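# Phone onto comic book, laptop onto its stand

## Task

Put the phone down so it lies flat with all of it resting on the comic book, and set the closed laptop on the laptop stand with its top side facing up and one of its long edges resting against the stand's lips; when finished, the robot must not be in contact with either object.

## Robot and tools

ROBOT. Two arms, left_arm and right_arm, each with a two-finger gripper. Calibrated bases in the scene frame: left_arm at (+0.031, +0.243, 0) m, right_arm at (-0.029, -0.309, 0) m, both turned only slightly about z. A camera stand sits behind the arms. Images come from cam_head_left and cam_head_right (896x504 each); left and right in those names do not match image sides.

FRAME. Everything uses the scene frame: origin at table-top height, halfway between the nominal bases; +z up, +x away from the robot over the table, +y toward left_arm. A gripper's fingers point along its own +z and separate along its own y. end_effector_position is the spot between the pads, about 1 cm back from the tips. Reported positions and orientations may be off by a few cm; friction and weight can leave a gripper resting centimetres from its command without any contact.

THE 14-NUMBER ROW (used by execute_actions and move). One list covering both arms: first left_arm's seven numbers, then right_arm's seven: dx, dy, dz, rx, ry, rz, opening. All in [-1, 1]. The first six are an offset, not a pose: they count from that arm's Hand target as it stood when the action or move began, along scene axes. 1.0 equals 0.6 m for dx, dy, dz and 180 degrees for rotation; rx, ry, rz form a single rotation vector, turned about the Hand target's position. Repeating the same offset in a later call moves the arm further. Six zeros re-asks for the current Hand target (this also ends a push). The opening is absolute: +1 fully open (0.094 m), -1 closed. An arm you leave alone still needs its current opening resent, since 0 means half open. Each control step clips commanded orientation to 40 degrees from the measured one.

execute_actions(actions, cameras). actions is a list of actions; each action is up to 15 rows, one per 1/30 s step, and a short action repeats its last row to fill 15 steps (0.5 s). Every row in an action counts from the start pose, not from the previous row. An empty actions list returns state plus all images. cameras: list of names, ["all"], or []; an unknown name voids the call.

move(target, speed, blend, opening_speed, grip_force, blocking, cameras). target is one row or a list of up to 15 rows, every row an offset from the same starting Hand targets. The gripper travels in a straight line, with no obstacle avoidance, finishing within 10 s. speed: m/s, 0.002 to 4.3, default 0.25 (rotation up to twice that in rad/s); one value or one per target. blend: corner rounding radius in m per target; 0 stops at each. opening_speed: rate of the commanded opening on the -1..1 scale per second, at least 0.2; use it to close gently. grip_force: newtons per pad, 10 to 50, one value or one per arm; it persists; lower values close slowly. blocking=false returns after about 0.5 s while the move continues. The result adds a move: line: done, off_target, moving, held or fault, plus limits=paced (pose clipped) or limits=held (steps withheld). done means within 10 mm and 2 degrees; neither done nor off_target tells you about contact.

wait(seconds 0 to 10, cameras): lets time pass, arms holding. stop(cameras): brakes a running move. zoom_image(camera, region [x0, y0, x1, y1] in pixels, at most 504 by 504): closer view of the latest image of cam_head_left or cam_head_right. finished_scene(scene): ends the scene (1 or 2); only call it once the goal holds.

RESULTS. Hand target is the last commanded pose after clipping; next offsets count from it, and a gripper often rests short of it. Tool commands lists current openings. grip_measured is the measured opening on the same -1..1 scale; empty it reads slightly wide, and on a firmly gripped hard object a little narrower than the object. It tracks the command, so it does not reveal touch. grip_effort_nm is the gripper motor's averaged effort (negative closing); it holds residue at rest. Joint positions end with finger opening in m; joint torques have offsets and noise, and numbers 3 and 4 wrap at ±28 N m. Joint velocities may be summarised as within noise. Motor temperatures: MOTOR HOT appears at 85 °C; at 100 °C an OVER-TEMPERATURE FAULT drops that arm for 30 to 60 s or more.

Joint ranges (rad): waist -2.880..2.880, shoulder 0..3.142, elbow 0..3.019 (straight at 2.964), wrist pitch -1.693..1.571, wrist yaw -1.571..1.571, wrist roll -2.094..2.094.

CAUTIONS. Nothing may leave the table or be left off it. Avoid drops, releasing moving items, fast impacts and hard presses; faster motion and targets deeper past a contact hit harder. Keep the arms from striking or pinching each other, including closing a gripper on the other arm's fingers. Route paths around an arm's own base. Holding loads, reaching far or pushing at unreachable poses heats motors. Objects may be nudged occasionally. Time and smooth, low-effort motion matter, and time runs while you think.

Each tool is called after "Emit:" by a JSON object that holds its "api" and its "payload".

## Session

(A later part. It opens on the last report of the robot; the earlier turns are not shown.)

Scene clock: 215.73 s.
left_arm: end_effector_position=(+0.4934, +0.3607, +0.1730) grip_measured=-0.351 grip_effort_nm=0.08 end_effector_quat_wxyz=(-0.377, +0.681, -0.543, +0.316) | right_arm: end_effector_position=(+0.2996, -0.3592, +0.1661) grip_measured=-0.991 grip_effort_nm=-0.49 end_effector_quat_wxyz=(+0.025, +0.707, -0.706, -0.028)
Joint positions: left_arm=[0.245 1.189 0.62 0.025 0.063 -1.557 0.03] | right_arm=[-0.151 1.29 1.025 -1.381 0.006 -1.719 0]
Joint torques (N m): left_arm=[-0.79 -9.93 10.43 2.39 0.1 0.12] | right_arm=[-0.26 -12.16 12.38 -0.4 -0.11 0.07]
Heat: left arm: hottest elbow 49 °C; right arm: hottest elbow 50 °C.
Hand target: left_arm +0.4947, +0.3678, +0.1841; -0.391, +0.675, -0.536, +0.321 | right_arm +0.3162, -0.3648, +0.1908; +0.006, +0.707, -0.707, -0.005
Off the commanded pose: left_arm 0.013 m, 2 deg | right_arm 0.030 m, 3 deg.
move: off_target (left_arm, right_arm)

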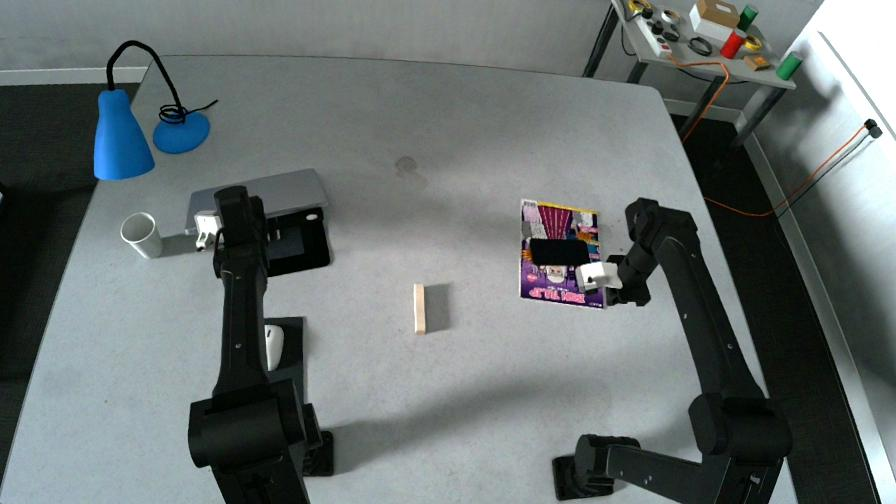

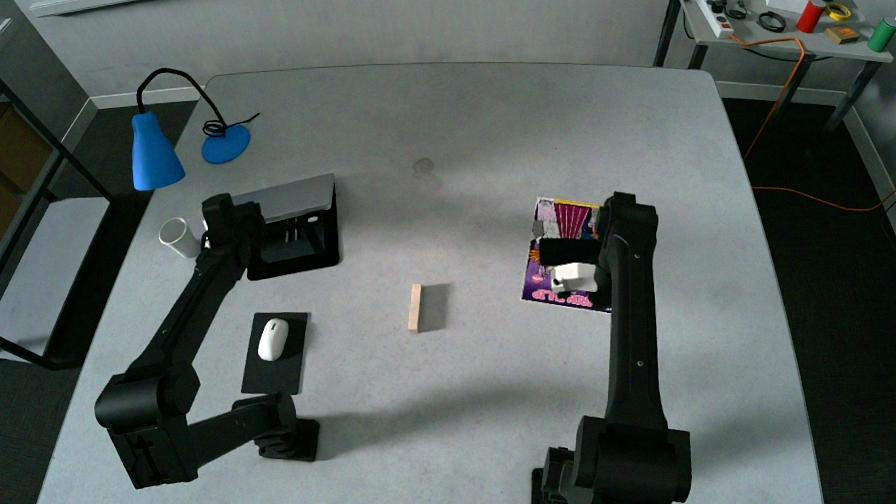

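Emit:
{"api": "move", "payload": {"target": [[-0.11,-0.01,-0.01,0,0.0,0.0,-0.35, 0,0,0,0,0,0,-1],[-0.16,-0.01,0.12,0,0.0,0.0,-0.6, 0,0,0,0,0,0,-1],[-0.45,-0.1,0.15,0,0.0,0.0,-0.6, -0.08,0,0.05,0,0,0,-1]], "speed": [0.07,0.15,0.25], "blend": [0.01,0.02,0], "cameras": ["all"]}}

Emit:
{"api": "zoom_image", "payload": {"camera": "cam_head_left", "region": [150, 130, 370, 300]}}

Emit:
{"api": "zoom_image", "payload": {"camera": "cam_head_right", "region": [150, 130, 370, 300]}}

Scene clock: 223.50 s.
left_arm: end_effector_position=(+0.2280, +0.3067, +0.2613) grip_measured=-0.598 grip_effort_nm=-0.08 end_effector_quat_wxyz=(-0.378, +0.681, -0.538, +0.322) | right_arm: end_effector_position=(+0.2647, -0.3605, +0.2093) grip_measured=-0.991 grip_effort_nm=-0.49 end_effector_quat_wxyz=(+0.014, +0.709, -0.705, -0.014)
Joint positions: left_arm=[0.583 0.09 0.515 -0.996 0.355 -1.387 0.019] | right_arm=[-0.173 1.148 1.025 -1.486 0.006 -1.743 0]
Joint torques (N m): left_arm=[-0.32 1.67 12.89 1.48 0.15 0.14] | right_arm=[-0.38 -9.52 10.37 -0.32 -0.11 0.08]
Heat: left arm: hottest elbow 48 °C; right arm: hottest elbow 50 °C.
Hand target: left_arm +0.2247, +0.3078, +0.2741; -0.391, +0.676, -0.536, +0.321 | right_arm +0.2682, -0.3648, +0.2209; +0.006, +0.707, -0.707, -0.005
Off the commanded pose: left_arm 0.013 m, 2 deg | right_arm 0.013 m, 1 deg.
move: off_target (left_arm, right_arm); blend cut to 0 m at target 2; target 2's new opening was sent with left_arm's hand 0.050 m and 5 deg from that target

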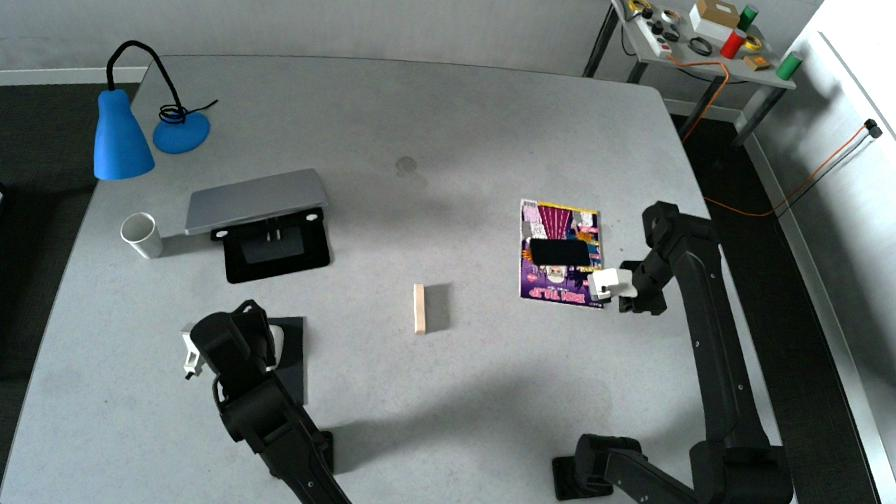

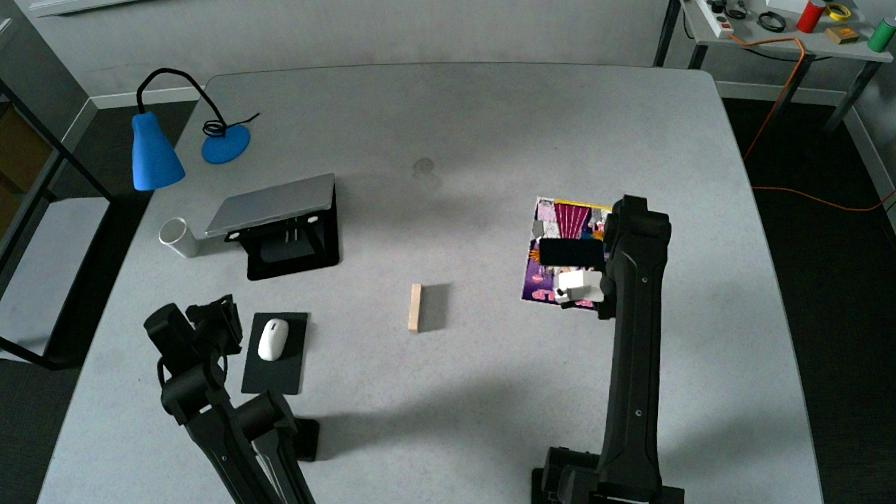

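Scaled by 2.291.

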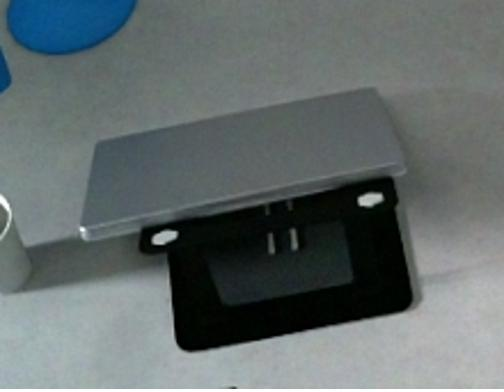

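Scaled by 2.291.

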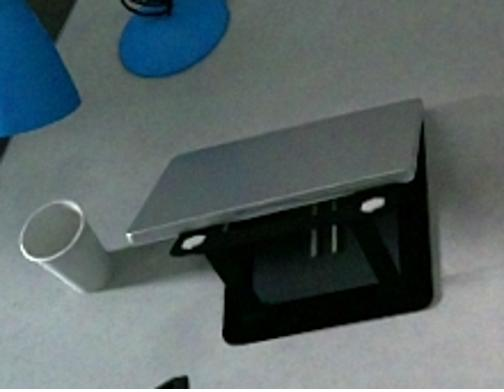

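Emit:
{"api": "zoom_image", "payload": {"camera": "cam_head_left", "region": [185, 160, 335, 240]}}

Emit:
{"api": "zoom_image", "payload": {"camera": "cam_head_right", "region": [210, 165, 360, 245]}}

Scaled by 3.360.

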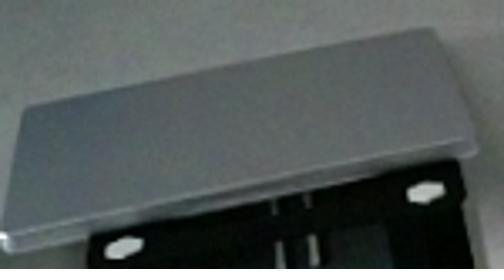

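Scaled by 3.360.

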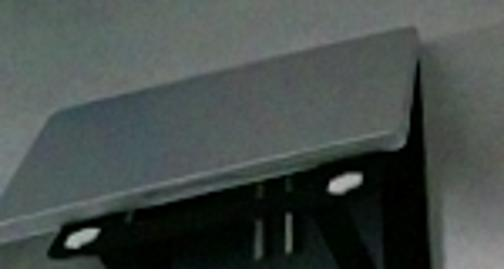

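Emit:
{"api": "finished_scene", "payload": {"scene": 2}}

The scene is finished: the task was done.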